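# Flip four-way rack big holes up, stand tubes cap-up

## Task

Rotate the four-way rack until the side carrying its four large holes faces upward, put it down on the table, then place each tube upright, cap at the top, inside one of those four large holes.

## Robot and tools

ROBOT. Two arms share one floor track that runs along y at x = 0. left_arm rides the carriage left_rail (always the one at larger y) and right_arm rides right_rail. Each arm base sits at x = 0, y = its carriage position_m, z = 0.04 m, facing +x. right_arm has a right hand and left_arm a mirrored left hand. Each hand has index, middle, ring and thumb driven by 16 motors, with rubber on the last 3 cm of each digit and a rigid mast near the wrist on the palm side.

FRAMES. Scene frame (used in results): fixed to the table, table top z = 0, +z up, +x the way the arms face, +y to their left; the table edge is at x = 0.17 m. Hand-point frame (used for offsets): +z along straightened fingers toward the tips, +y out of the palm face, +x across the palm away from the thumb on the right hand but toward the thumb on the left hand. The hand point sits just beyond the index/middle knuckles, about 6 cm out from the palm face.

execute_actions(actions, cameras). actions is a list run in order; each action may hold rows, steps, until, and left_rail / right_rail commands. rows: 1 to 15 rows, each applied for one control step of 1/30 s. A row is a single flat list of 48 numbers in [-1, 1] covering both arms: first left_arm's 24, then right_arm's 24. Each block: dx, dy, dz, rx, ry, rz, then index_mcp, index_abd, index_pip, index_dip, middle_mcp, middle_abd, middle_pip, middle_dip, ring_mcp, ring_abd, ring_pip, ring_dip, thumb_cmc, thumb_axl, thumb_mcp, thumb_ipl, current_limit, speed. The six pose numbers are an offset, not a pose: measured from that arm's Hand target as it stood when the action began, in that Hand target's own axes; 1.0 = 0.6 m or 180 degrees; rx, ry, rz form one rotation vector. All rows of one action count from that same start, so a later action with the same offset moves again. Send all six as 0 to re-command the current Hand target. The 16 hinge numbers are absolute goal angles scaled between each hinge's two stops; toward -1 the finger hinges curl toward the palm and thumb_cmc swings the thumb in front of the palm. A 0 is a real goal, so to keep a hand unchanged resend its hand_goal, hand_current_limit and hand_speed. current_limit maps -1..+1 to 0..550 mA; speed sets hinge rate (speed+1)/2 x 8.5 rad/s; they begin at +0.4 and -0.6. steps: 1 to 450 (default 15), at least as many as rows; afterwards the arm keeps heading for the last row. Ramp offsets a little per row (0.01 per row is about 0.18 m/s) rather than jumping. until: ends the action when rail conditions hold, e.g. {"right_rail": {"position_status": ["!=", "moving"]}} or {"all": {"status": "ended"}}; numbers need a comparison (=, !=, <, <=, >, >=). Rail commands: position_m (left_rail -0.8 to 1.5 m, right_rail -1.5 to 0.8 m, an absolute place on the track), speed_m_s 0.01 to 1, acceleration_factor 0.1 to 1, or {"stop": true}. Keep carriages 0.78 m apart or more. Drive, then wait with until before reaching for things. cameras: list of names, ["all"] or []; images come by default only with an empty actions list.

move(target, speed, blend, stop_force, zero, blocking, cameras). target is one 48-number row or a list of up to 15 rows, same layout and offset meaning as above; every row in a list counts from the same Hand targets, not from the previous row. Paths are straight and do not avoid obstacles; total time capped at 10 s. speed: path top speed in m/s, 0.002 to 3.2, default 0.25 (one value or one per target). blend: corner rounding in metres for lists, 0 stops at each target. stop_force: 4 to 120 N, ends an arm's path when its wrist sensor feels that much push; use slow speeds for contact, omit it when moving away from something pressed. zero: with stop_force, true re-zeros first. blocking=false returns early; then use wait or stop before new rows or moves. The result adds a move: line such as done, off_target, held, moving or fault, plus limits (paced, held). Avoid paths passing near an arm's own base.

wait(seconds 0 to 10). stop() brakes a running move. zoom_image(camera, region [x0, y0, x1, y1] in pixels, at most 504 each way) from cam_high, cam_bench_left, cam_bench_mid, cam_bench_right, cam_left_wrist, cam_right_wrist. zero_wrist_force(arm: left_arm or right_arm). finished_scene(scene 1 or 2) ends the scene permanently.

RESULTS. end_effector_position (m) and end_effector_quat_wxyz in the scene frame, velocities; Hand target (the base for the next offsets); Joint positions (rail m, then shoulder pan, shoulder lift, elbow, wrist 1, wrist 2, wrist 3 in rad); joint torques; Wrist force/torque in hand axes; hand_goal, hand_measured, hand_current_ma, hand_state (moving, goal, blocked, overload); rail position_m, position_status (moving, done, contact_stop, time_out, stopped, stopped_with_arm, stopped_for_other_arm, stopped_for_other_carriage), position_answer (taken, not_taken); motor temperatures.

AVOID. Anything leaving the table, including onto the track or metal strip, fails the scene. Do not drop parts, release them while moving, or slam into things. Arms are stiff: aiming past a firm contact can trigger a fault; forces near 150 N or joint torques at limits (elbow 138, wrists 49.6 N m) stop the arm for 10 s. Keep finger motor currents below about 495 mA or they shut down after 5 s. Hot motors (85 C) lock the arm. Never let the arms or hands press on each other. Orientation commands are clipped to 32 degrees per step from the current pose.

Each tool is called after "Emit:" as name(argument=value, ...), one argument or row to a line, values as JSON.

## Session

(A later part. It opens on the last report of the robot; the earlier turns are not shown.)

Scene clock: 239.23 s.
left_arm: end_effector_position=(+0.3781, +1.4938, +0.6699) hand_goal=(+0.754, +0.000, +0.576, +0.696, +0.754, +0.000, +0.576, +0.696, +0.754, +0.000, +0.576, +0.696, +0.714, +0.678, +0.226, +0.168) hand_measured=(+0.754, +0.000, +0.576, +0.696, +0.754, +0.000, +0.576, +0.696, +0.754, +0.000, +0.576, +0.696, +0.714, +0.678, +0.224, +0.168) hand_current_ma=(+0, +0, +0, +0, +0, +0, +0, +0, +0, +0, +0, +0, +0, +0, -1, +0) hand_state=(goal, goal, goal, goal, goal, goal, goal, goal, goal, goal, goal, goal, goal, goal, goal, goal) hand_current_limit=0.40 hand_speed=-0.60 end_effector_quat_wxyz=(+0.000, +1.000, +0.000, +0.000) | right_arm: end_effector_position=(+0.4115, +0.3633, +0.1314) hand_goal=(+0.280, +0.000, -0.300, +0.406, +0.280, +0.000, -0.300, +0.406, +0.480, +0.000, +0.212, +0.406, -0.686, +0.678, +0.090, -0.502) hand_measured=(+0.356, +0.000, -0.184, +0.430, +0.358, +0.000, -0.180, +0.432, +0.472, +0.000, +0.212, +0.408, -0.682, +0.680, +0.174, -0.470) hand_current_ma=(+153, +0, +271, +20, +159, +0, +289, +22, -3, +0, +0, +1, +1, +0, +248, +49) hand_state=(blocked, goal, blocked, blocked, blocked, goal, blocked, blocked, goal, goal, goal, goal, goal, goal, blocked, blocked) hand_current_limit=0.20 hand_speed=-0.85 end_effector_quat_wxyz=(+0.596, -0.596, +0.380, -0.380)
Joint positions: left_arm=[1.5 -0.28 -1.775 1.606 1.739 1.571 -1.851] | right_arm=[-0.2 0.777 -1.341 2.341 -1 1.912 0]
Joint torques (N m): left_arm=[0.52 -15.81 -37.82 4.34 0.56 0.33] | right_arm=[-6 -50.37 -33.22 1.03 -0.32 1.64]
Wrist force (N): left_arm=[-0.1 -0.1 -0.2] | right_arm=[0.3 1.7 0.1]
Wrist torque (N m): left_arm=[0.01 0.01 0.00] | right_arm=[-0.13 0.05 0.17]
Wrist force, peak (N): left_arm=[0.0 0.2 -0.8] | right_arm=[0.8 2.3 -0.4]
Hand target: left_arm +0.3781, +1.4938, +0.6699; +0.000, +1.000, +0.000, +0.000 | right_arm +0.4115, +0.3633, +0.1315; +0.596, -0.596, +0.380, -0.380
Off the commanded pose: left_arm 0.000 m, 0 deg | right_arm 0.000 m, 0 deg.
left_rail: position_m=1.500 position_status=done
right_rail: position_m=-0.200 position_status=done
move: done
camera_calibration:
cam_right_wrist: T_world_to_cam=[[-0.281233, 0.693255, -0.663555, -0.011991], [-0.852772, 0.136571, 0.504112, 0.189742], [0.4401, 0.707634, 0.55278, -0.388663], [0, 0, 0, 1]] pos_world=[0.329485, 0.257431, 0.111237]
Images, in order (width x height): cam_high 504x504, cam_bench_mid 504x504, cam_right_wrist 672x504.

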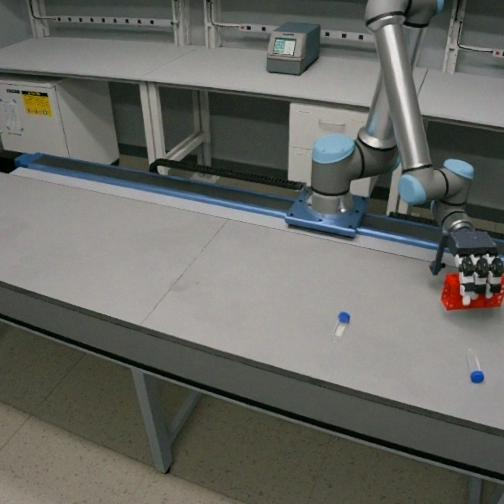

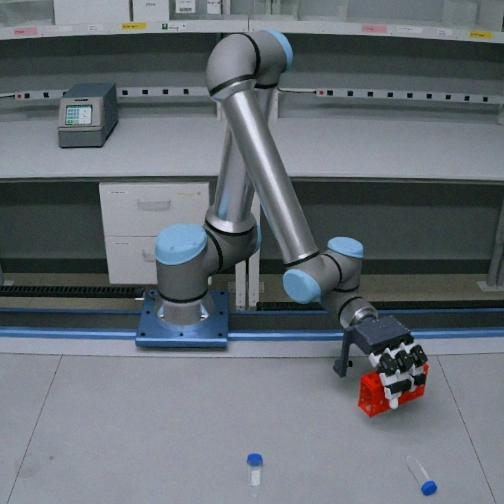

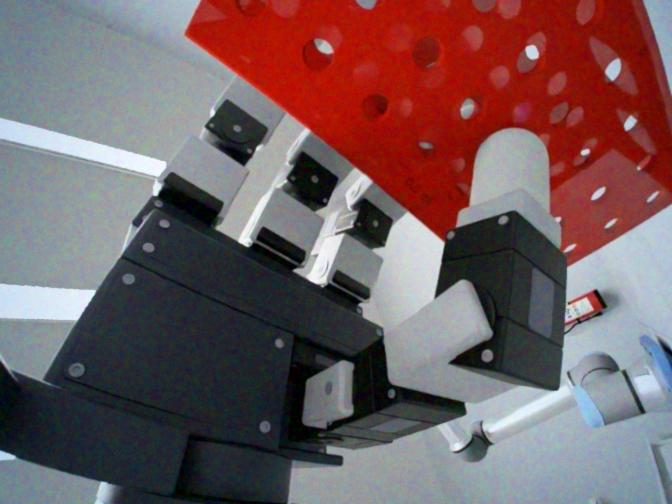

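Emit:
move(
  target=[
    [0,0,0,0,0,0,0.754,0,0.576,0.696,0.754,0,0.576,0.696,0.754,0,0.576,0.696,0.714,0.678,0.226,0.168,0.4,-0.6,0,-0.2,0,0,0,0,0.28,0,-0.3,0.406,0.28,0,-0.3,0.406,0.479,0,0.212,0.406,-0.686,0.677,0.09,-0.503,0.2,-0.85],
    [0,0,0,0,0,0,0.754,0,0.576,0.696,0.754,0,0.576,0.696,0.754,0,0.576,0.696,0.714,0.678,0.226,0.168,0.4,-0.6,-0.038,-0.155,0,0,0,-0.5,0.28,0,-0.3,0.406,0.28,0,-0.3,0.406,0.479,0,0.212,0.406,-0.686,0.677,0.09,-0.503,0.2,-0.85],
  ],
  speed=[0.12, 0.25],
  cameras=["cam_high", "cam_bench_mid", "cam_right_wrist"],
)

Emit:
zoom_image(
  camera="cam_bench_mid",
  region=[330, 240, 490, 440],
)

Emit:
zoom_image(
  camera="cam_high",
  region=[404, 160, 504, 330],
)

Scene clock: 248.57 s.
left_arm: end_effector_position=(+0.3781, +1.4938, +0.6699) hand_goal=(+0.754, +0.000, +0.576, +0.696, +0.754, +0.000, +0.576, +0.696, +0.754, +0.000, +0.576, +0.696, +0.714, +0.678, +0.226, +0.168) hand_measured=(+0.754, +0.000, +0.576, +0.696, +0.754, +0.000, +0.576, +0.696, +0.754, +0.000, +0.576, +0.696, +0.714, +0.678, +0.224, +0.168) hand_current_ma=(+0, +0, +0, +0, +0, +0, +0, +0, +0, +0, +0, +0, +0, +0, -1, +0) hand_state=(goal, goal, goal, goal, goal, goal, goal, goal, goal, goal, goal, goal, goal, goal, goal, goal) hand_current_limit=0.40 hand_speed=-0.60 end_effector_quat_wxyz=(+0.000, +1.000, +0.000, +0.000) | right_arm: end_effector_position=(+0.4019, +0.3840, +0.2246) hand_goal=(+0.280, +0.000, -0.300, +0.406, +0.280, +0.000, -0.300, +0.406, +0.480, +0.000, +0.212, +0.406, -0.686, +0.678, +0.090, -0.502) hand_measured=(+0.360, +0.004, -0.186, +0.432, +0.358, +0.002, -0.192, +0.432, +0.478, +0.002, +0.212, +0.408, -0.666, +0.684, +0.176, -0.470) hand_current_ma=(+165, +1, +269, +24, +159, +0, +243, +22, -1, +0, +0, +1, +15, +3, +255, +50) hand_state=(blocked, goal, blocked, blocked, blocked, goal, blocked, blocked, goal, goal, goal, goal, goal, goal, blocked, blocked) hand_current_limit=0.20 hand_speed=-0.85 end_effector_quat_wxyz=(-0.153, +0.691, +0.153, +0.690)
Joint positions: left_arm=[1.5 -0.28 -1.775 1.606 1.739 1.571 -1.851] | right_arm=[-0.2 1.012 -1.27 2.145 -0.874 2.147 -1.57]
Joint torques (N m): left_arm=[0.5 -17.28 -38.87 4.1 0.72 0.38] | right_arm=[13.16 -38.28 -25.16 -4.43 2.93 -3.5]
Wrist force (N): left_arm=[-0.1 0.1 -0.3] | right_arm=[-1.7 0.4 0.1]
Wrist torque (N m): left_arm=[0.04 0.01 -0.01] | right_arm=[0.22 -0.16 0.13]
Wrist force, peak (N): left_arm=[-0.3 -0.4 -0.7] | right_arm=[-0.7 3.0 0.6]
Hand target: left_arm +0.3781, +1.4938, +0.6699; +0.000, +1.000, +0.000, +0.000 | right_arm +0.4019, +0.3840, +0.2246; -0.153, +0.691, +0.153, +0.690
Off the commanded pose: left_arm 0.000 m, 0 deg | right_arm 0.000 m, 0 deg.
left_rail: position_m=1.500 position_status=done
right_rail: position_m=-0.200 position_status=done
move: done
camera_calibration:
cam_right_wrist: T_world_to_cam=[[0.314173, -0.58518, -0.747569, 0.303341], [-0.86164, 0.154844, -0.483322, 0.350129], [0.398587, 0.795982, -0.455567, -0.241336], [0, 0, 0, 1]] pos_world=[0.302576, 0.315392, 0.286049]
Images, in order (width x height): cam_high 504x504, cam_bench_mid 504x504, cam_right_wrist 672x504.

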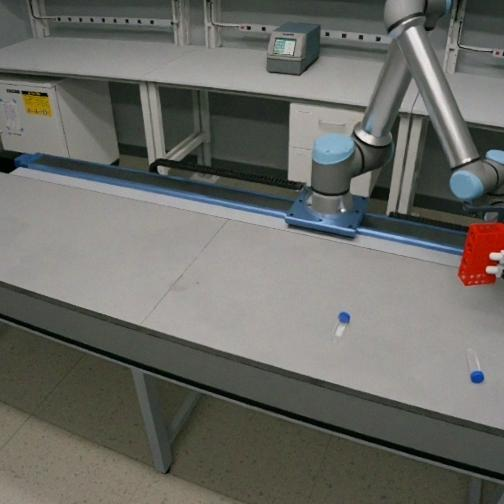

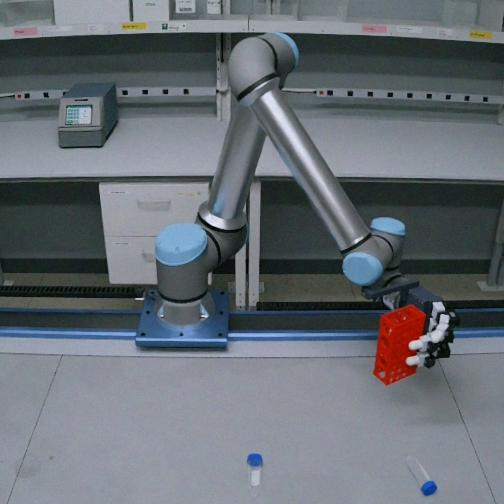

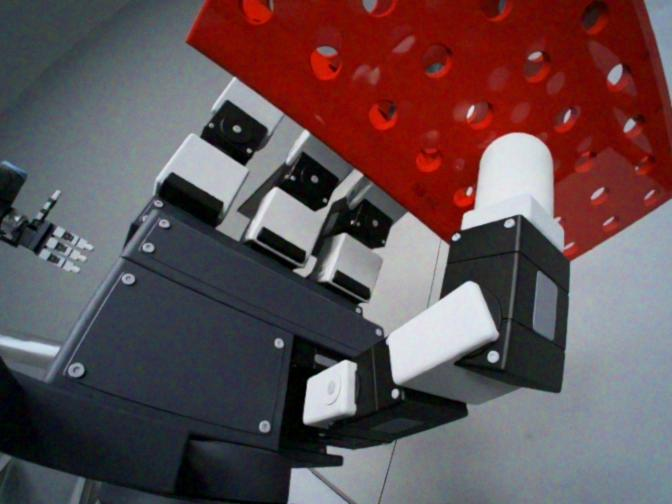

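Scaled by 2.520 from the camera's 504x504 image, which has a finer 720x720 frame.

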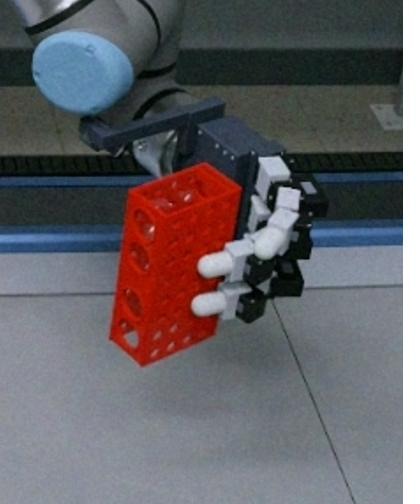

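Scaled by 2.965 from the camera's 504x504 image, which has a finer 720x720 frame.

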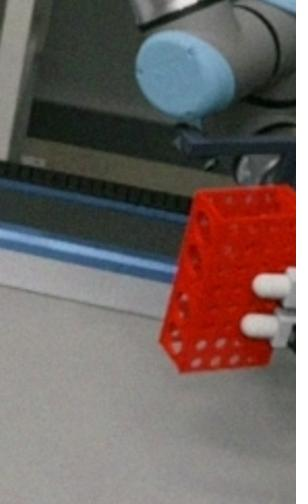

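Emit:
move(
  target=[
    [0,0,0,0,0,0,0.754,0,0.576,0.696,0.754,0,0.576,0.696,0.754,0,0.576,0.696,0.714,0.678,0.226,0.168,0.4,-0.6,-0.2,0,0,0,0,0,0.28,0,-0.3,0.406,0.28,0,-0.3,0.406,0.479,0,0.212,0.406,-0.686,0.677,0.09,-0.503,0.2,-0.85],
    [0,0,0,0,0,0,0.754,0,0.576,0.696,0.754,0,0.576,0.696,0.754,0,0.576,0.696,0.714,0.678,0.226,0.168,0.4,-0.6,-0.26,0,0,0,0,0,0.28,0,-0.3,0.406,0.28,0,-0.3,0.406,0.479,0,0.212,0.406,-0.686,0.677,0.09,-0.503,0.2,-0.85],
  ],
  speed=[0.12, 0.02],
  stop_force=5,
  cameras=["cam_high", "cam_bench_mid", "cam_right_wrist"],
)

Emit:
zoom_image(
  camera="cam_bench_mid",
  region=[330, 260, 490, 460],
)

Emit:
zoom_image(
  camera="cam_high",
  region=[404, 180, 504, 350],
)

Scene clock: 256.20 s.
left_arm: end_effector_position=(+0.3781, +1.4938, +0.6699) hand_goal=(+0.754, +0.000, +0.576, +0.696, +0.754, +0.000, +0.576, +0.696, +0.754, +0.000, +0.576, +0.696, +0.714, +0.678, +0.226, +0.168) hand_measured=(+0.754, +0.000, +0.576, +0.696, +0.754, +0.000, +0.576, +0.696, +0.754, +0.000, +0.576, +0.696, +0.714, +0.678, +0.224, +0.168) hand_current_ma=(+0, +0, +0, +0, +0, +0, +0, +0, +0, +0, +0, +0, +0, +0, -1, +0) hand_state=(goal, goal, goal, goal, goal, goal, goal, goal, goal, goal, goal, goal, goal, goal, goal, goal) hand_current_limit=0.40 hand_speed=-0.60 end_effector_quat_wxyz=(+0.000, +1.000, +0.000, +0.000) | right_arm: end_effector_position=(+0.4018, +0.3840, +0.0829) hand_goal=(+0.280, +0.000, -0.300, +0.406, +0.280, +0.000, -0.300, +0.406, +0.480, +0.000, +0.212, +0.406, -0.686, +0.678, +0.090, -0.502) hand_measured=(+0.362, +0.004, -0.188, +0.432, +0.362, +0.002, -0.192, +0.434, +0.478, +0.002, +0.212, +0.408, -0.674, +0.680, +0.176, -0.470) hand_current_ma=(+167, +1, +254, +24, +166, +0, +241, +25, -1, +0, +0, +1, +6, +1, +255, +50) hand_state=(blocked, goal, blocked, blocked, blocked, goal, blocked, blocked, goal, goal, goal, goal, goal, goal, blocked, blocked) hand_current_limit=0.20 hand_speed=-0.85 end_effector_quat_wxyz=(-0.153, +0.691, +0.153, +0.690)
Joint positions: left_arm=[1.5 -0.28 -1.775 1.606 1.739 1.571 -1.851] | right_arm=[-0.2 1.013 -1.033 2.182 -1.148 2.148 -1.57]
Joint torques (N m): left_arm=[-0.53 -15.84 -39.07 4.53 0.38 0.39] | right_arm=[1.55 -73.62 -24.36 1.51 -1.73 -0.86]
Wrist force (N): left_arm=[-0.1 0.0 -0.6] | right_arm=[0.0 -0.3 0.3]
Wrist torque (N m): left_arm=[0.06 0.00 -0.01] | right_arm=[0.02 -0.34 0.13]
Wrist force, peak (N): left_arm=[0.1 -0.5 -0.8] | right_arm=[4.8 0.4 1.0]
Hand target: left_arm +0.3781, +1.4938, +0.6699; +0.000, +1.000, +0.000, +0.000 | right_arm +0.4018, +0.3840, +0.0829; -0.153, +0.691, +0.153, +0.690 (not the last commanded pose)
Off the commanded pose: left_arm 0.000 m, 0 deg | right_arm 0.014 m, 0 deg.
left_rail: position_m=1.500 position_status=done
right_rail: position_m=-0.200 position_status=done
move: contact (right_arm); path passed 1 of 2 targets
camera_calibration:
cam_right_wrist: T_world_to_cam=[[0.314287, -0.585521, -0.747254, 0.197526], [-0.861554, 0.154649, -0.483537, 0.281607], [0.398683, 0.795769, -0.455854, -0.30585], [0, 0, 0, 1]] pos_world=[0.302477, 0.315492, 0.144347]
Images, in order (width x height): cam_high 504x504, cam_bench_mid 504x504, cam_right_wrist 672x504.

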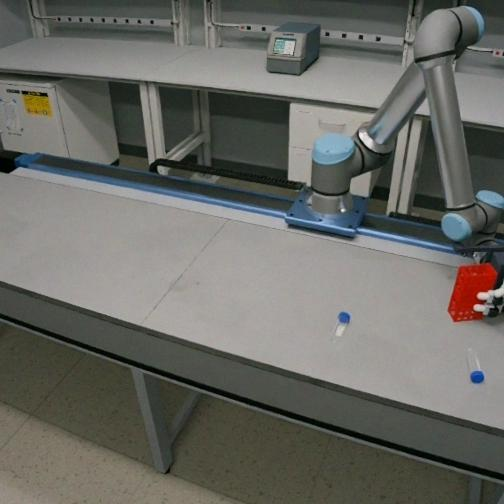

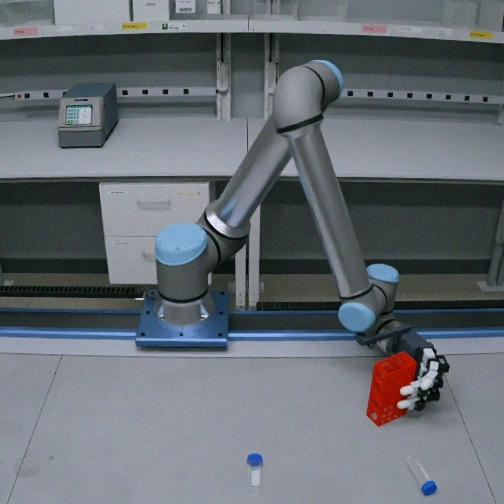

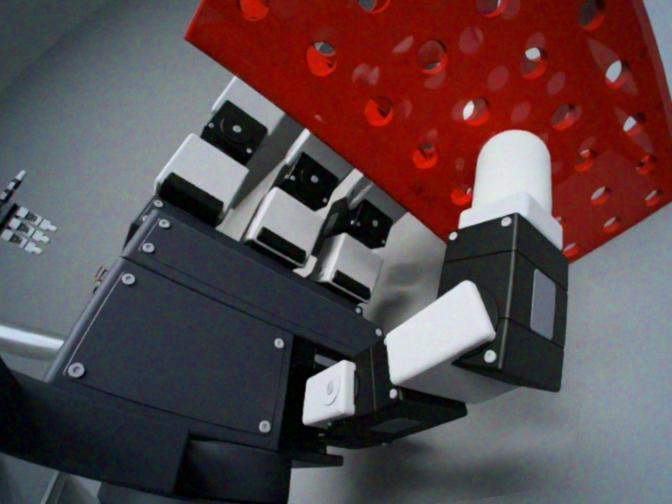

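Scaled by 2.520 from the camera's 504x504 image, which has a finer 720x720 frame.

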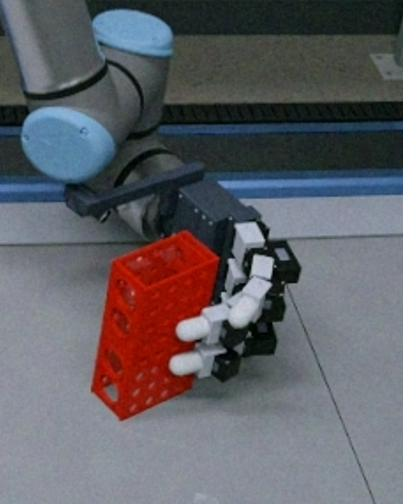

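Scaled by 2.965 from the camera's 504x504 image, which has a finer 720x720 frame.

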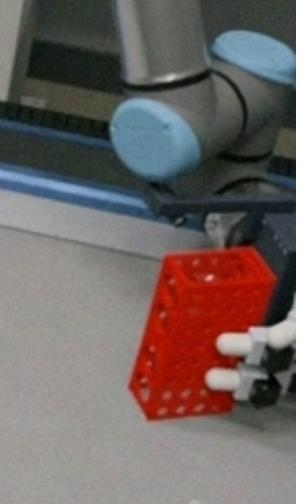

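Emit:
execute_actions(
  actions=[
    {"rows": [[0,0,0,0,0,0,0.754,0,0.576,0.696,0.754,0,0.576,0.696,0.754,0,0.576,0.696,0.714,0.678,0.226,0.168,0.4,-0.6,0,0,0,0,0,0,0.362,0,-0.188,0.43,0.362,0,-0.192,0.43,0.479,0,0.212,0.406,-0.686,0.677,0.176,-0.47,0.2,-0.85]], "steps": 15},
    {"rows": [[0,0,0,0,0,0,0.754,0,0.576,0.696,0.754,0,0.576,0.696,0.754,0,0.576,0.696,0.714,0.678,0.226,0.168,0.4,-0.6,0,0,0,0,0,0,0.479,0,0.212,0.406,0.479,0,0.212,0.406,0.479,0,0.212,0.406,-0.686,0.677,0.449,-0.373,0.2,-0.85]], "steps": 60},
  ],
  cameras=["cam_high", "cam_bench_mid", "cam_right_wrist"],
)

Emit:
zoom_image(
  camera="cam_bench_mid",
  region=[330, 260, 490, 460],
)

Scene clock: 271.27 s.
left_arm: end_effector_position=(+0.3781, +1.4938, +0.6699) hand_goal=(+0.754, +0.000, +0.576, +0.696, +0.754, +0.000, +0.576, +0.696, +0.754, +0.000, +0.576, +0.696, +0.714, +0.678, +0.226, +0.168) hand_measured=(+0.754, +0.000, +0.576, +0.696, +0.754, +0.000, +0.576, +0.696, +0.754, +0.000, +0.576, +0.696, +0.714, +0.678, +0.224, +0.168) hand_current_ma=(+0, +0, +0, +0, +0, +0, +0, +0, +0, +0, +0, +0, +0, +0, -1, +0) hand_state=(goal, goal, goal, goal, goal, goal, goal, goal, goal, goal, goal, goal, goal, goal, goal, goal) hand_current_limit=0.40 hand_speed=-0.60 end_effector_quat_wxyz=(+0.000, +1.000, +0.000, +0.000) | right_arm: end_effector_position=(+0.4018, +0.3840, +0.0829) hand_goal=(+0.480, +0.000, +0.212, +0.406, +0.480, +0.000, +0.212, +0.406, +0.480, +0.000, +0.212, +0.406, -0.686, +0.678, +0.450, -0.372) hand_measured=(+0.478, +0.004, +0.208, +0.408, +0.478, +0.002, +0.210, +0.408, +0.478, +0.002, +0.212, +0.408, -0.674, +0.680, +0.448, -0.374) hand_current_ma=(-1, +1, -1, +1, -1, +0, -1, +0, -1, +0, +0, +1, +6, +0, -1, -1) hand_state=(goal, goal, goal, goal, goal, goal, goal, goal, goal, goal, goal, goal, goal, goal, goal, goal) hand_current_limit=0.20 hand_speed=-0.85 end_effector_quat_wxyz=(-0.153, +0.691, +0.153, +0.690)
Joint positions: left_arm=[1.5 -0.28 -1.775 1.606 1.739 1.571 -1.851] | right_arm=[-0.2 1.013 -1.033 2.182 -1.148 2.148 -1.57]
Joint torques (N m): left_arm=[-0.21 -16.1 -39.25 4.28 0.47 0.13] | right_arm=[0.35 -69.73 -25.65 1.35 -1.63 2.81]
Wrist force (N): left_arm=[0.1 -0.3 -0.7] | right_arm=[0.3 -0.5 0.0]
Wrist torque (N m): left_arm=[0.02 -0.02 0.01] | right_arm=[0.03 -0.25 0.04]
Wrist force, peak (N): left_arm=[0.1 -0.6 -0.8] | right_arm=[-1.0 -0.2 -0.7]
Hand target: left_arm +0.3781, +1.4938, +0.6699; +0.000, +1.000, +0.000, +0.000 | right_arm +0.4018, +0.3840, +0.0829; -0.153, +0.691, +0.153, +0.690
Off the commanded pose: left_arm 0.000 m, 0 deg | right_arm 0.000 m, 0 deg.
left_rail: position_m=1.500 position_status=done
right_rail: position_m=-0.200 position_status=done
camera_calibration:
cam_right_wrist: T_world_to_cam=[[0.314315, -0.585461, -0.74729, 0.197504], [-0.861536, 0.154688, -0.483558, 0.281592], [0.3987, 0.795806, -0.455774, -0.305878], [0, 0, 0, 1]] pos_world=[0.302477, 0.315492, 0.144347]
Images, in order (width x height): cam_high 504x504, cam_bench_mid 504x504, cam_right_wrist 672x504.

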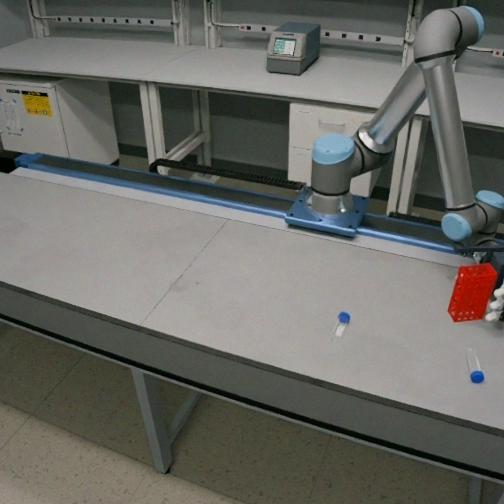

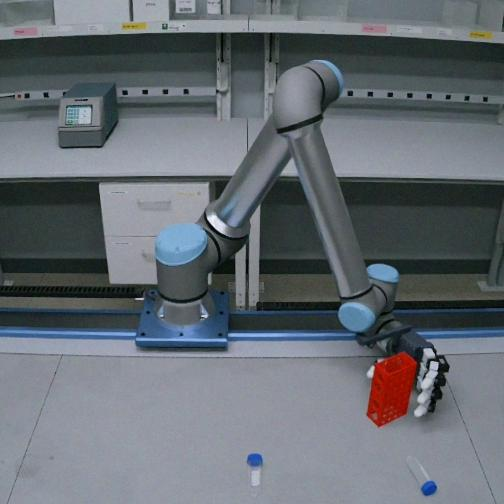

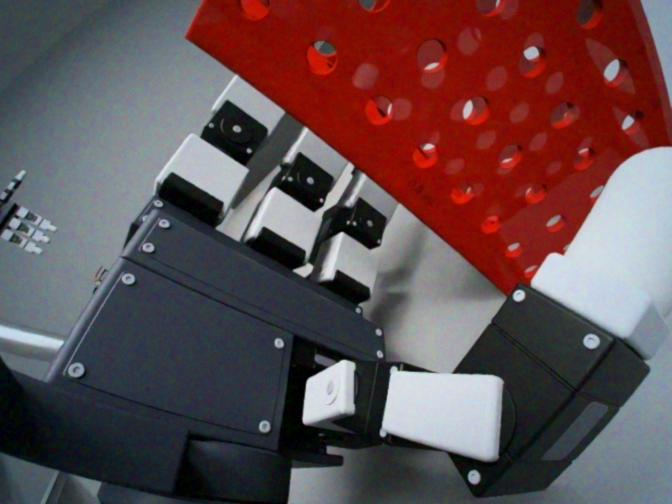

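Scaled by 2.520 from the camera's 504x504 image, which has a finer 720x720 frame.

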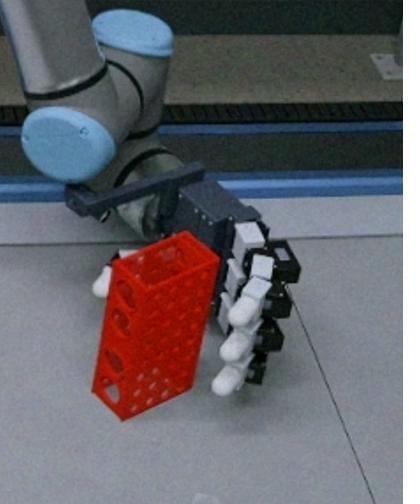

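Emit:
move(
  target=[
    [0,0,0,0,0,0,0.754,0,0.576,0.696,0.754,0,0.576,0.696,0.754,0,0.576,0.696,0.714,0.678,0.226,0.168,0.4,-0.6,0,-0.267,0,0,0,0,0.479,0,0.212,0.406,0.479,0,0.212,0.406,0.479,0,0.212,0.406,-0.686,0.677,0.449,-0.373,0.2,-0.85],
    [0,0,0,0,0,0,0.754,0,0.576,0.696,0.754,0,0.576,0.696,0.754,0,0.576,0.696,0.714,0.678,0.226,0.168,0.4,-0.6,0.367,-0.267,0,0,0,0,0.479,0,0.212,0.406,0.479,0,0.212,0.406,0.479,0,0.212,0.406,-0.686,0.677,0.449,-0.373,0.2,-0.85],
    [0,0,0,0,0,0,0.754,0,0.576,0.696,0.754,0,0.576,0.696,0.754,0,0.576,0.696,0.714,0.678,0.226,0.168,0.4,-0.6,0.312,0.0837,0.0052,0,0,0.5,0.479,0,0.212,0.406,0.479,0,0.212,0.406,0.479,0,0.212,0.406,-0.686,0.677,0.449,-0.373,0.2,-0.85],
  ],
  speed=[0.12, 0.2, 0.25],
  cameras=["cam_high", "cam_bench_mid", "cam_right_wrist"],
)

Emit:
zoom_image(
  camera="cam_bench_mid",
  region=[330, 260, 490, 460],
)

Emit:
zoom_image(
  camera="cam_high",
  region=[404, 180, 504, 350],
)

Scene clock: 277.63 s.
left_arm: end_effector_position=(+0.3781, +1.4938, +0.6699) hand_goal=(+0.754, +0.000, +0.576, +0.696, +0.754, +0.000, +0.576, +0.696, +0.754, +0.000, +0.576, +0.696, +0.714, +0.678, +0.226, +0.168) hand_measured=(+0.754, +0.000, +0.576, +0.696, +0.754, +0.000, +0.576, +0.696, +0.754, +0.000, +0.576, +0.696, +0.714, +0.678, +0.224, +0.168) hand_current_ma=(+0, +0, +0, +0, +0, +0, +0, +0, +0, +0, +0, +0, +0, +0, -1, +0) hand_state=(goal, goal, goal, goal, goal, goal, goal, goal, goal, goal, goal, goal, goal, goal, goal, goal) hand_current_limit=0.40 hand_speed=-0.60 end_effector_quat_wxyz=(+0.000, +1.000, +0.000, +0.000) | right_arm: end_effector_position=(+0.3910, +0.4068, +0.0831) hand_goal=(+0.480, +0.000, +0.212, +0.406, +0.480, +0.000, +0.212, +0.406, +0.480, +0.000, +0.212, +0.406, -0.686, +0.678, +0.450, -0.372) hand_measured=(+0.480, +0.004, +0.210, +0.408, +0.480, +0.002, +0.210, +0.408, +0.480, +0.002, +0.212, +0.408, -0.674, +0.680, +0.448, -0.374) hand_current_ma=(+0, +1, +0, +1, +0, +0, +0, +0, +0, +0, +0, +1, +6, +0, +0, -1) hand_state=(goal, goal, goal, goal, goal, goal, goal, goal, goal, goal, goal, goal, goal, goal, goal, goal) hand_current_limit=0.20 hand_speed=-0.85 end_effector_quat_wxyz=(-0.153, +0.690, +0.153, +0.690)
Joint positions: left_arm=[1.5 -0.28 -1.775 1.606 1.739 1.571 -1.851] | right_arm=[-0.2 1.05 -1.017 2.143 -1.127 2.184 -1.57]
Joint torques (N m): left_arm=[-0.65 -17.17 -39.36 4.32 0.6 0.55] | right_arm=[-10.32 -73.8 -15.17 -4.95 -2.47 0.75]
Wrist force (N): left_arm=[0.1 -0.1 -0.5] | right_arm=[0.7 0.2 -0.5]
Wrist torque (N m): left_arm=[0.03 -0.02 0.01] | right_arm=[0.22 -0.35 0.12]
Wrist force, peak (N): left_arm=[0.3 -0.3 -0.8] | right_arm=[-0.2 -3.3 -1.2]
Hand target: left_arm +0.3781, +1.4938, +0.6699; +0.000, +1.000, +0.000, +0.000 | right_arm +0.3911, +0.4065, +0.0831; -0.153, +0.690, +0.153, +0.690 (not the last commanded pose)
Off the commanded pose: left_arm 0.000 m, 0 deg | right_arm 0.202 m, 90 deg.
left_rail: position_m=1.500 position_status=done
right_rail: position_m=-0.200 position_status=done
move: held (right_arm; a check stopped the path); path passed 0 of 3 targets; limits=held
pose unreachable (right arm): on one or more control steps of this call, first in action 0 (counted from 0), this arm could not follow its commanded pose, so it was not sent that pose on those steps. It may still have moved: this result reports where it is.
cause: moving toward the commanded pose would bring two parts of the arm too close to each other (joints 5 (wrist 1) to 7 (wrist 3) lie between them).
camera_calibration:
cam_right_wrist: T_world_to_cam=[[0.31496, -0.584987, -0.747389, 0.213963], [-0.861541, 0.154151, -0.48372, 0.268943], [0.398181, 0.796258, -0.455439, -0.3196], [0, 0, 0, 1]] pos_world=[0.291574, 0.338192, 0.144448]
Images, in order (width x height): cam_high 504x504, cam_bench_mid 504x504, cam_right_wrist 672x504.

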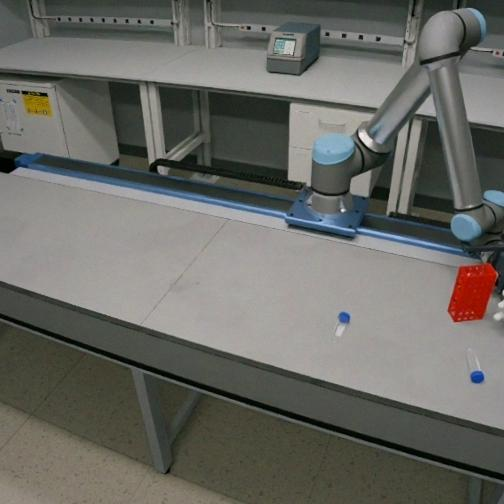

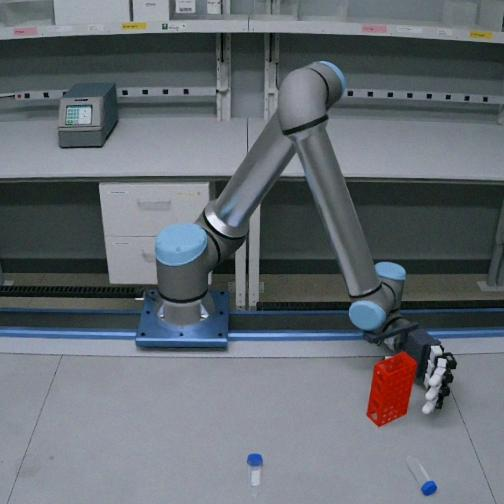

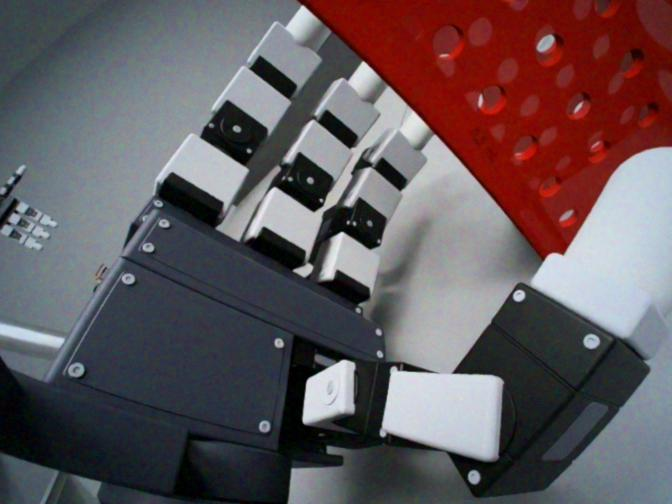

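Scaled by 2.520 from the camera's 504x504 image, which has a finer 720x720 frame.

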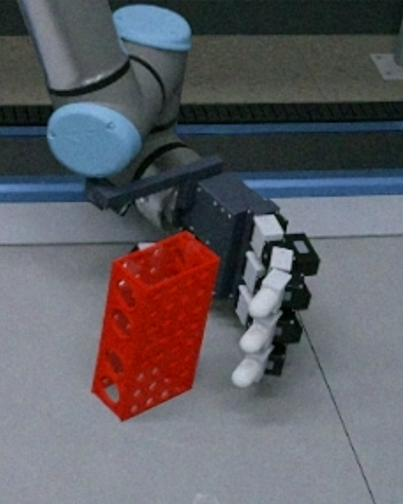

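Scaled by 2.965 from the camera's 504x504 image, which has a finer 720x720 frame.

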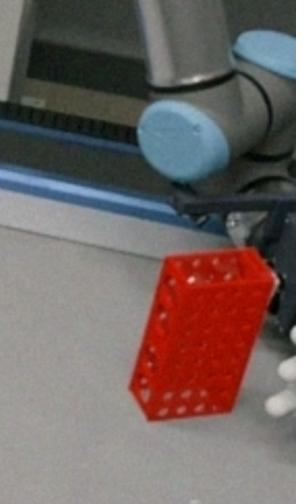

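Emit:
move(
  target=[
    [0,0,0,0,0,0,0.754,0,0.576,0.696,0.754,0,0.576,0.696,0.754,0,0.576,0.696,0.714,0.678,0.226,0.168,0.4,-0.6,0.36,0,0,0,0,0,0.479,0,0.212,0.406,0.479,0,0.212,0.406,0.479,0,0.212,0.406,-0.686,0.677,0.449,-0.373,0.2,-0.85],
    [0,0,0,0,0,0,0.754,0,0.576,0.696,0.754,0,0.576,0.696,0.754,0,0.576,0.696,0.714,0.678,0.226,0.168,0.4,-0.6,0.312,0.1252,0.0055,0,0,0.5,0.479,0,0.212,0.406,0.479,0,0.212,0.406,0.479,0,0.212,0.406,-0.686,0.677,0.449,-0.373,0.2,-0.85],
  ],
  speed=[0.15, 0.25],
  cameras=["cam_high", "cam_bench_mid", "cam_right_wrist"],
)

Emit:
zoom_image(
  camera="cam_bench_mid",
  region=[330, 260, 490, 460],
)

Emit:
zoom_image(
  camera="cam_high",
  region=[404, 180, 504, 350],
)

Scene clock: 288.17 s.
left_arm: end_effector_position=(+0.3781, +1.4938, +0.6699) hand_goal=(+0.754, +0.000, +0.576, +0.696, +0.754, +0.000, +0.576, +0.696, +0.754, +0.000, +0.576, +0.696, +0.714, +0.678, +0.226, +0.168) hand_measured=(+0.754, +0.000, +0.576, +0.696, +0.754, +0.000, +0.576, +0.696, +0.754, +0.000, +0.576, +0.696, +0.714, +0.678, +0.224, +0.168) hand_current_ma=(+0, +0, +0, +0, +0, +0, +0, +0, +0, +0, +0, +0, +0, +0, -1, +0) hand_state=(goal, goal, goal, goal, goal, goal, goal, goal, goal, goal, goal, goal, goal, goal, goal, goal) hand_current_limit=0.40 hand_speed=-0.60 end_effector_quat_wxyz=(+0.000, +1.000, +0.000, +0.000) | right_arm: end_effector_position=(+0.4259, +0.3396, +0.2702) hand_goal=(+0.480, +0.000, +0.212, +0.406, +0.480, +0.000, +0.212, +0.406, +0.480, +0.000, +0.212, +0.406, -0.686, +0.678, +0.450, -0.372) hand_measured=(+0.472, +0.004, +0.210, +0.408, +0.472, +0.002, +0.210, +0.408, +0.474, +0.002, +0.212, +0.408, -0.682, +0.680, +0.448, -0.374) hand_current_ma=(-3, +1, +0, +0, -3, +0, +0, +0, -3, +0, +0, +1, +1, +0, +0, +0) hand_state=(goal, goal, goal, goal, goal, goal, goal, goal, goal, goal, goal, goal, goal, goal, goal, goal) hand_current_limit=0.20 hand_speed=-0.85 end_effector_quat_wxyz=(+0.597, -0.596, +0.380, -0.380)
Joint positions: left_arm=[1.5 -0.28 -1.775 1.606 1.739 1.571 -1.851] | right_arm=[-0.2 0.715 -1.593 2.27 -0.677 1.849 0]
Joint torques (N m): left_arm=[-0.5 -15.49 -40.34 4.09 0.95 0.6] | right_arm=[-12.26 -41.09 -32.5 -5.28 -2.67 3.38]
Wrist force (N): left_arm=[-0.1 0.0 -0.2] | right_arm=[0.6 0.8 0.7]
Wrist torque (N m): left_arm=[0.02 0.01 -0.01] | right_arm=[-0.23 -0.06 -0.08]
Wrist force, peak (N): left_arm=[-0.2 -0.8 -0.7] | right_arm=[0.6 1.6 1.0]
Hand target: left_arm +0.3781, +1.4938, +0.6699; +0.000, +1.000, +0.000, +0.000 | right_arm +0.4259, +0.3396, +0.2702; +0.597, -0.596, +0.380, -0.380
Off the commanded pose: left_arm 0.000 m, 0 deg | right_arm 0.000 m, 0 deg.
left_rail: position_m=1.500 position_status=done
right_rail: position_m=-0.200 position_status=done
move: done
camera_calibration:
cam_right_wrist: T_world_to_cam=[[-0.281475, 0.693164, -0.663548, 0.10079], [-0.853096, 0.135822, 0.503765, 0.135757], [0.439316, 0.707867, 0.553105, -0.454794], [0, 0, 0, 1]] pos_world=[0.343982, 0.233631, 0.250038]
Images, in order (width x height): cam_high 504x504, cam_bench_mid 504x504, cam_right_wrist 672x504.

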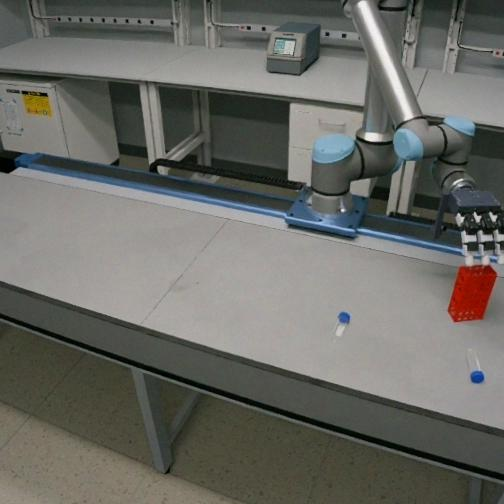

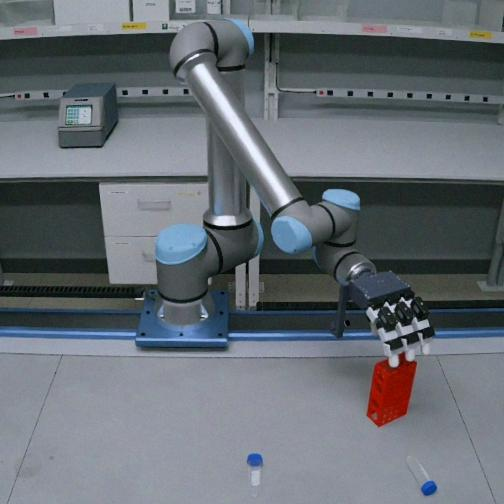

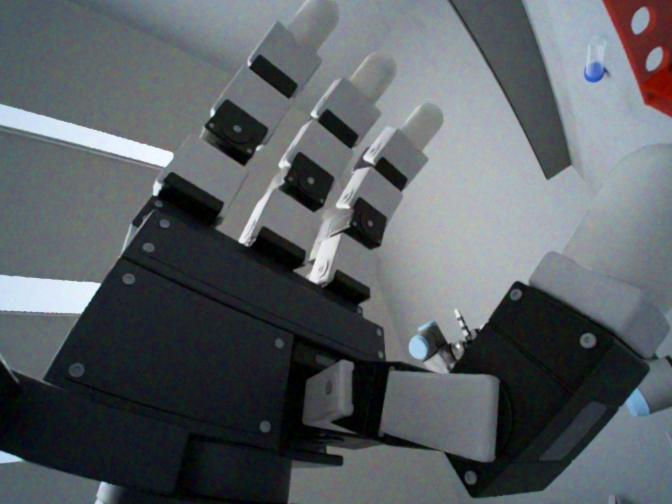

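Scaled by 2.520 from the camera's 504x504 image, which has a finer 720x720 frame.

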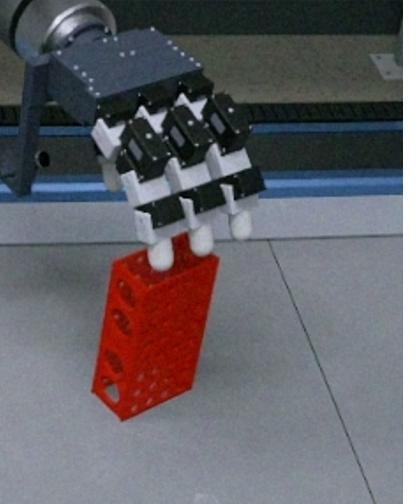

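Scaled by 2.965 from the camera's 504x504 image, which has a finer 720x720 frame.

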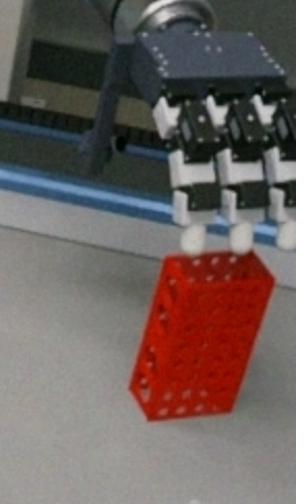

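Emit:
move(
  target=[0,0,0,0,0,0,0.754,0,0.576,0.696,0.754,0,0.576,0.696,0.754,0,0.576,0.696,0.714,0.678,0.226,0.168,0.4,-0.6,-0.002,0.217,0,0,0,0,0.479,0,0.212,0.406,0.479,0,0.212,0.406,0.479,0,0.212,0.406,-0.686,0.677,0.449,-0.373,0.2,-0.85],
  speed=0.1,
  stop_force=8,
  cameras=["cam_bench_mid"],
)

Emit:
zoom_image(
  camera="cam_bench_mid",
  region=[330, 260, 490, 460],
)

Emit:
execute_actions(
  actions=[
    {"rows": [[0,0,0,0,0,0,0.754,0,0.576,0.696,0.754,0,0.576,0.696,0.754,0,0.576,0.696,0.714,0.678,0.226,0.168,0.4,-0.6,0,0,0,0,0,0,0.342,0,-0.182,0.406,0.342,0,-0.182,0.406,0.479,0,0.212,0.406,-0.686,0.677,0.09,-0.503,0.2,-0.85]], "steps": 60},
    {"rows": [[0,0,0,0,0,0,0.754,0,0.576,0.696,0.754,0,0.576,0.696,0.754,0,0.576,0.696,0.714,0.678,0.226,0.168,0.4,-0.6,0,0,0,0,0,0,0.28,0,-0.3,0.406,0.28,0,-0.3,0.406,0.479,0,0.212,0.406,-0.686,0.677,0.09,-0.503,0.2,-0.85]], "steps": 30},
  ],
  cameras=["cam_high", "cam_bench_mid", "cam_right_wrist"],
)

Emit:
zoom_image(
  camera="cam_bench_mid",
  region=[330, 260, 490, 460],
)

Scene clock: 298.13 s.
left_arm: end_effector_position=(+0.3781, +1.4938, +0.6699) hand_goal=(+0.754, +0.000, +0.576, +0.696, +0.754, +0.000, +0.576, +0.696, +0.754, +0.000, +0.576, +0.696, +0.714, +0.678, +0.226, +0.168) hand_measured=(+0.754, +0.000, +0.576, +0.696, +0.754, +0.000, +0.576, +0.696, +0.754, +0.000, +0.576, +0.696, +0.714, +0.678, +0.224, +0.168) hand_current_ma=(+0, +0, +0, +0, +0, +0, +0, +0, +0, +0, +0, +0, +0, +0, -1, +0) hand_state=(goal, goal, goal, goal, goal, goal, goal, goal, goal, goal, goal, goal, goal, goal, goal, goal) hand_current_limit=0.40 hand_speed=-0.60 end_effector_quat_wxyz=(+0.000, +1.000, +0.000, +0.000) | right_arm: end_effector_position=(+0.4253, +0.3408, +0.1400) hand_goal=(+0.480, +0.000, +0.212, +0.406, +0.480, +0.000, +0.212, +0.406, +0.480, +0.000, +0.212, +0.406, -0.686, +0.678, +0.450, -0.372) hand_measured=(+0.472, +0.004, +0.210, +0.408, +0.472, +0.002, +0.210, +0.408, +0.472, +0.002, +0.212, +0.408, -0.682, +0.680, +0.448, -0.374) hand_current_ma=(-3, +1, +0, +0, -3, +0, +0, +0, -3, +0, +0, +1, +1, +0, +0, +0) hand_state=(goal, goal, goal, goal, goal, goal, goal, goal, goal, goal, goal, goal, goal, goal, goal, goal) hand_current_limit=0.20 hand_speed=-0.85 end_effector_quat_wxyz=(+0.597, -0.596, +0.380, -0.380)
Joint positions: left_arm=[1.5 -0.28 -1.775 1.606 1.739 1.571 -1.851] | right_arm=[-0.2 0.718 -1.377 2.364 -0.988 1.852 0.001]
Joint torques (N m): left_arm=[-0.99 -14.2 -39.12 4.3 1 0.46] | right_arm=[13.47 -27.03 -20.5 -5.33 2.63 -3.21]
Wrist force (N): left_arm=[-0.5 -0.3 -0.3] | right_arm=[0.7 1.0 -0.1]
Wrist torque (N m): left_arm=[-0.01 0.06 -0.04] | right_arm=[-0.04 -0.03 0.01]
Wrist force, peak (N): left_arm=[0.1 -0.6 -0.9] | right_arm=[0.7 1.8 0.0]
Hand target: left_arm +0.3781, +1.4938, +0.6699; +0.000, +1.000, +0.000, +0.000 | right_arm +0.4253, +0.3408, +0.1400; +0.597, -0.596, +0.380, -0.380
Off the commanded pose: left_arm 0.000 m, 0 deg | right_arm 0.000 m, 0 deg.
left_rail: position_m=1.500 position_status=done
right_rail: position_m=-0.200 position_status=done
move: done
Images, in order (width x height): cam_bench_mid 504x504.

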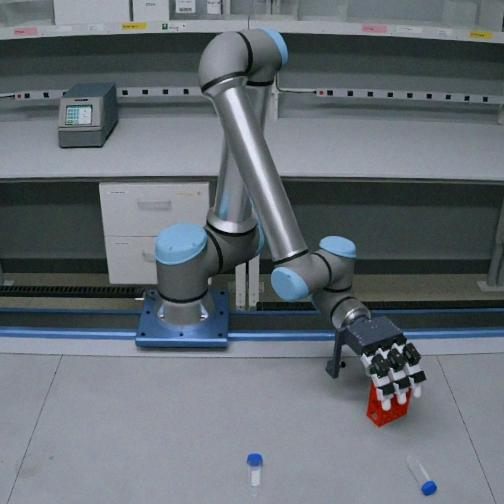

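Scaled by 2.520 from the camera's 504x504 image, which has a finer 720x720 frame.

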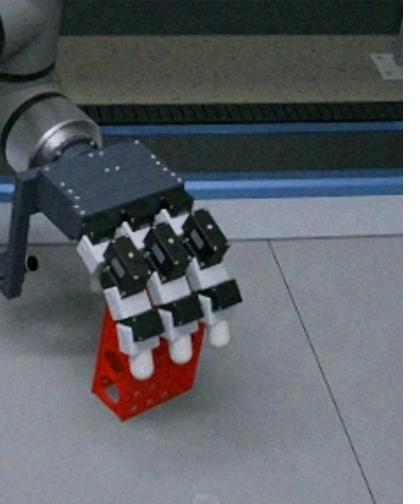

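Scene clock: 301.33 s.
left_arm: end_effector_position=(+0.3781, +1.4938, +0.6699) hand_goal=(+0.754, +0.000, +0.576, +0.696, +0.754, +0.000, +0.576, +0.696, +0.754, +0.000, +0.576, +0.696, +0.714, +0.678, +0.226, +0.168) hand_measured=(+0.754, +0.000, +0.576, +0.696, +0.754, +0.000, +0.576, +0.696, +0.754, +0.000, +0.576, +0.696, +0.714, +0.678, +0.224, +0.168) hand_current_ma=(+0, +0, +0, +0, +0, +0, +0, +0, +0, +0, +0, +0, +0, +0, -1, +0) hand_state=(goal, goal, goal, goal, goal, goal, goal, goal, goal, goal, goal, goal, goal, goal, goal, goal) hand_current_limit=0.40 hand_speed=-0.60 end_effector_quat_wxyz=(+0.000, +1.000, +0.000, +0.000) | right_arm: end_effector_position=(+0.4253, +0.3408, +0.1400) hand_goal=(+0.280, +0.000, -0.300, +0.406, +0.280, +0.000, -0.300, +0.406, +0.480, +0.000, +0.212, +0.406, -0.686, +0.678, +0.090, -0.502) hand_measured=(+0.352, +0.004, -0.180, +0.430, +0.362, +0.000, -0.170, +0.434, +0.472, +0.002, +0.212, +0.408, -0.682, +0.680, +0.174, -0.480) hand_current_ma=(+136, +0, +293, +19, +171, +0, +327, +26, -3, +0, +0, +1, +1, +0, +241, +27) hand_state=(blocked, goal, blocked, blocked, blocked, goal, blocked, blocked, goal, goal, goal, goal, goal, goal, blocked, blocked) hand_current_limit=0.20 hand_speed=-0.85 end_effector_quat_wxyz=(+0.597, -0.596, +0.380, -0.380)
Joint positions: left_arm=[1.5 -0.28 -1.775 1.606 1.739 1.571 -1.851] | right_arm=[-0.2 0.718 -1.377 2.364 -0.988 1.852 0.001]
Joint torques (N m): left_arm=[-0.62 -14.08 -40.87 4.34 0.71 0.61] | right_arm=[12.91 -30.35 -25.92 -3.87 1.97 -2.63]
Wrist force (N): left_arm=[0.0 -0.1 -0.4] | right_arm=[1.1 1.0 -0.2]
Wrist torque (N m): left_arm=[0.02 -0.01 0.00] | right_arm=[-0.05 -0.04 0.03]
Wrist force, peak (N): left_arm=[-0.1 -0.2 -0.9] | right_arm=[0.8 2.6 -0.3]
Hand target: left_arm +0.3781, +1.4938, +0.6699; +0.000, +1.000, +0.000, +0.000 | right_arm +0.4253, +0.3408, +0.1400; +0.597, -0.596, +0.380, -0.380
Off the commanded pose: left_arm 0.000 m, 0 deg | right_arm 0.000 m, 0 deg.
left_rail: position_m=1.500 position_status=done
right_rail: position_m=-0.200 position_status=done
camera_calibration:
cam_right_wrist: T_world_to_cam=[[-0.281605, 0.693414, -0.663231, 0.013373], [-0.853007, 0.135616, 0.503971, 0.200752], [0.439405, 0.707662, 0.553297, -0.383414], [0, 0, 0, 1]] pos_world=[0.343483, 0.234829, 0.119838]
Images, in order (width x height): cam_high 504x504, cam_bench_mid 504x504, cam_right_wrist 672x504.

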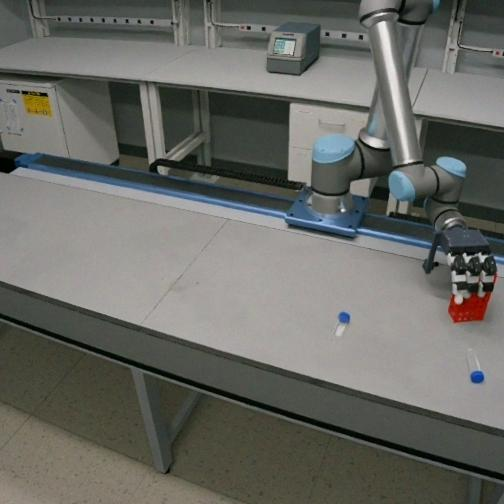

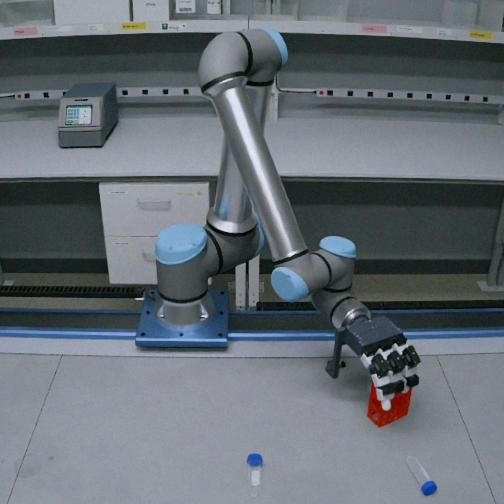

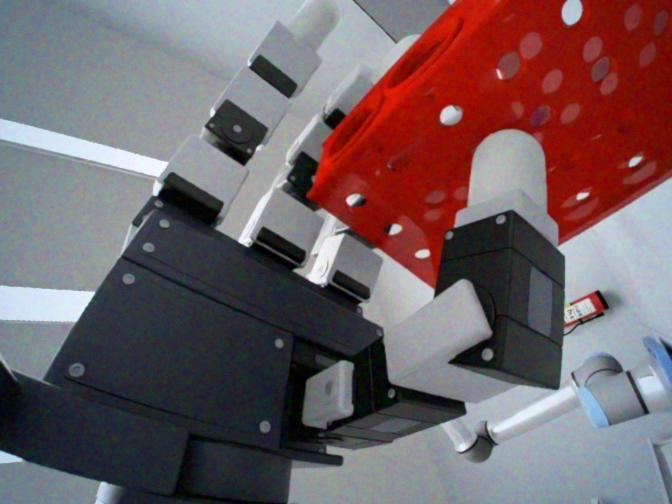

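Scaled by 2.520 from the camera's 504x504 image, which has a finer 720x720 frame.

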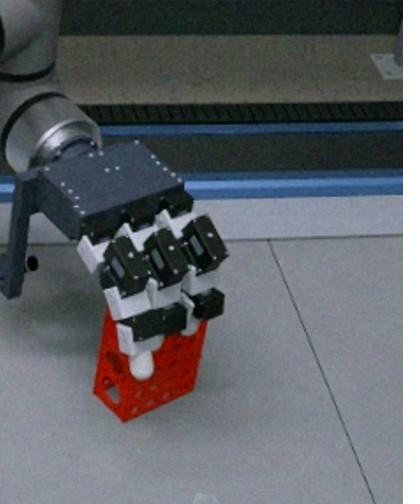

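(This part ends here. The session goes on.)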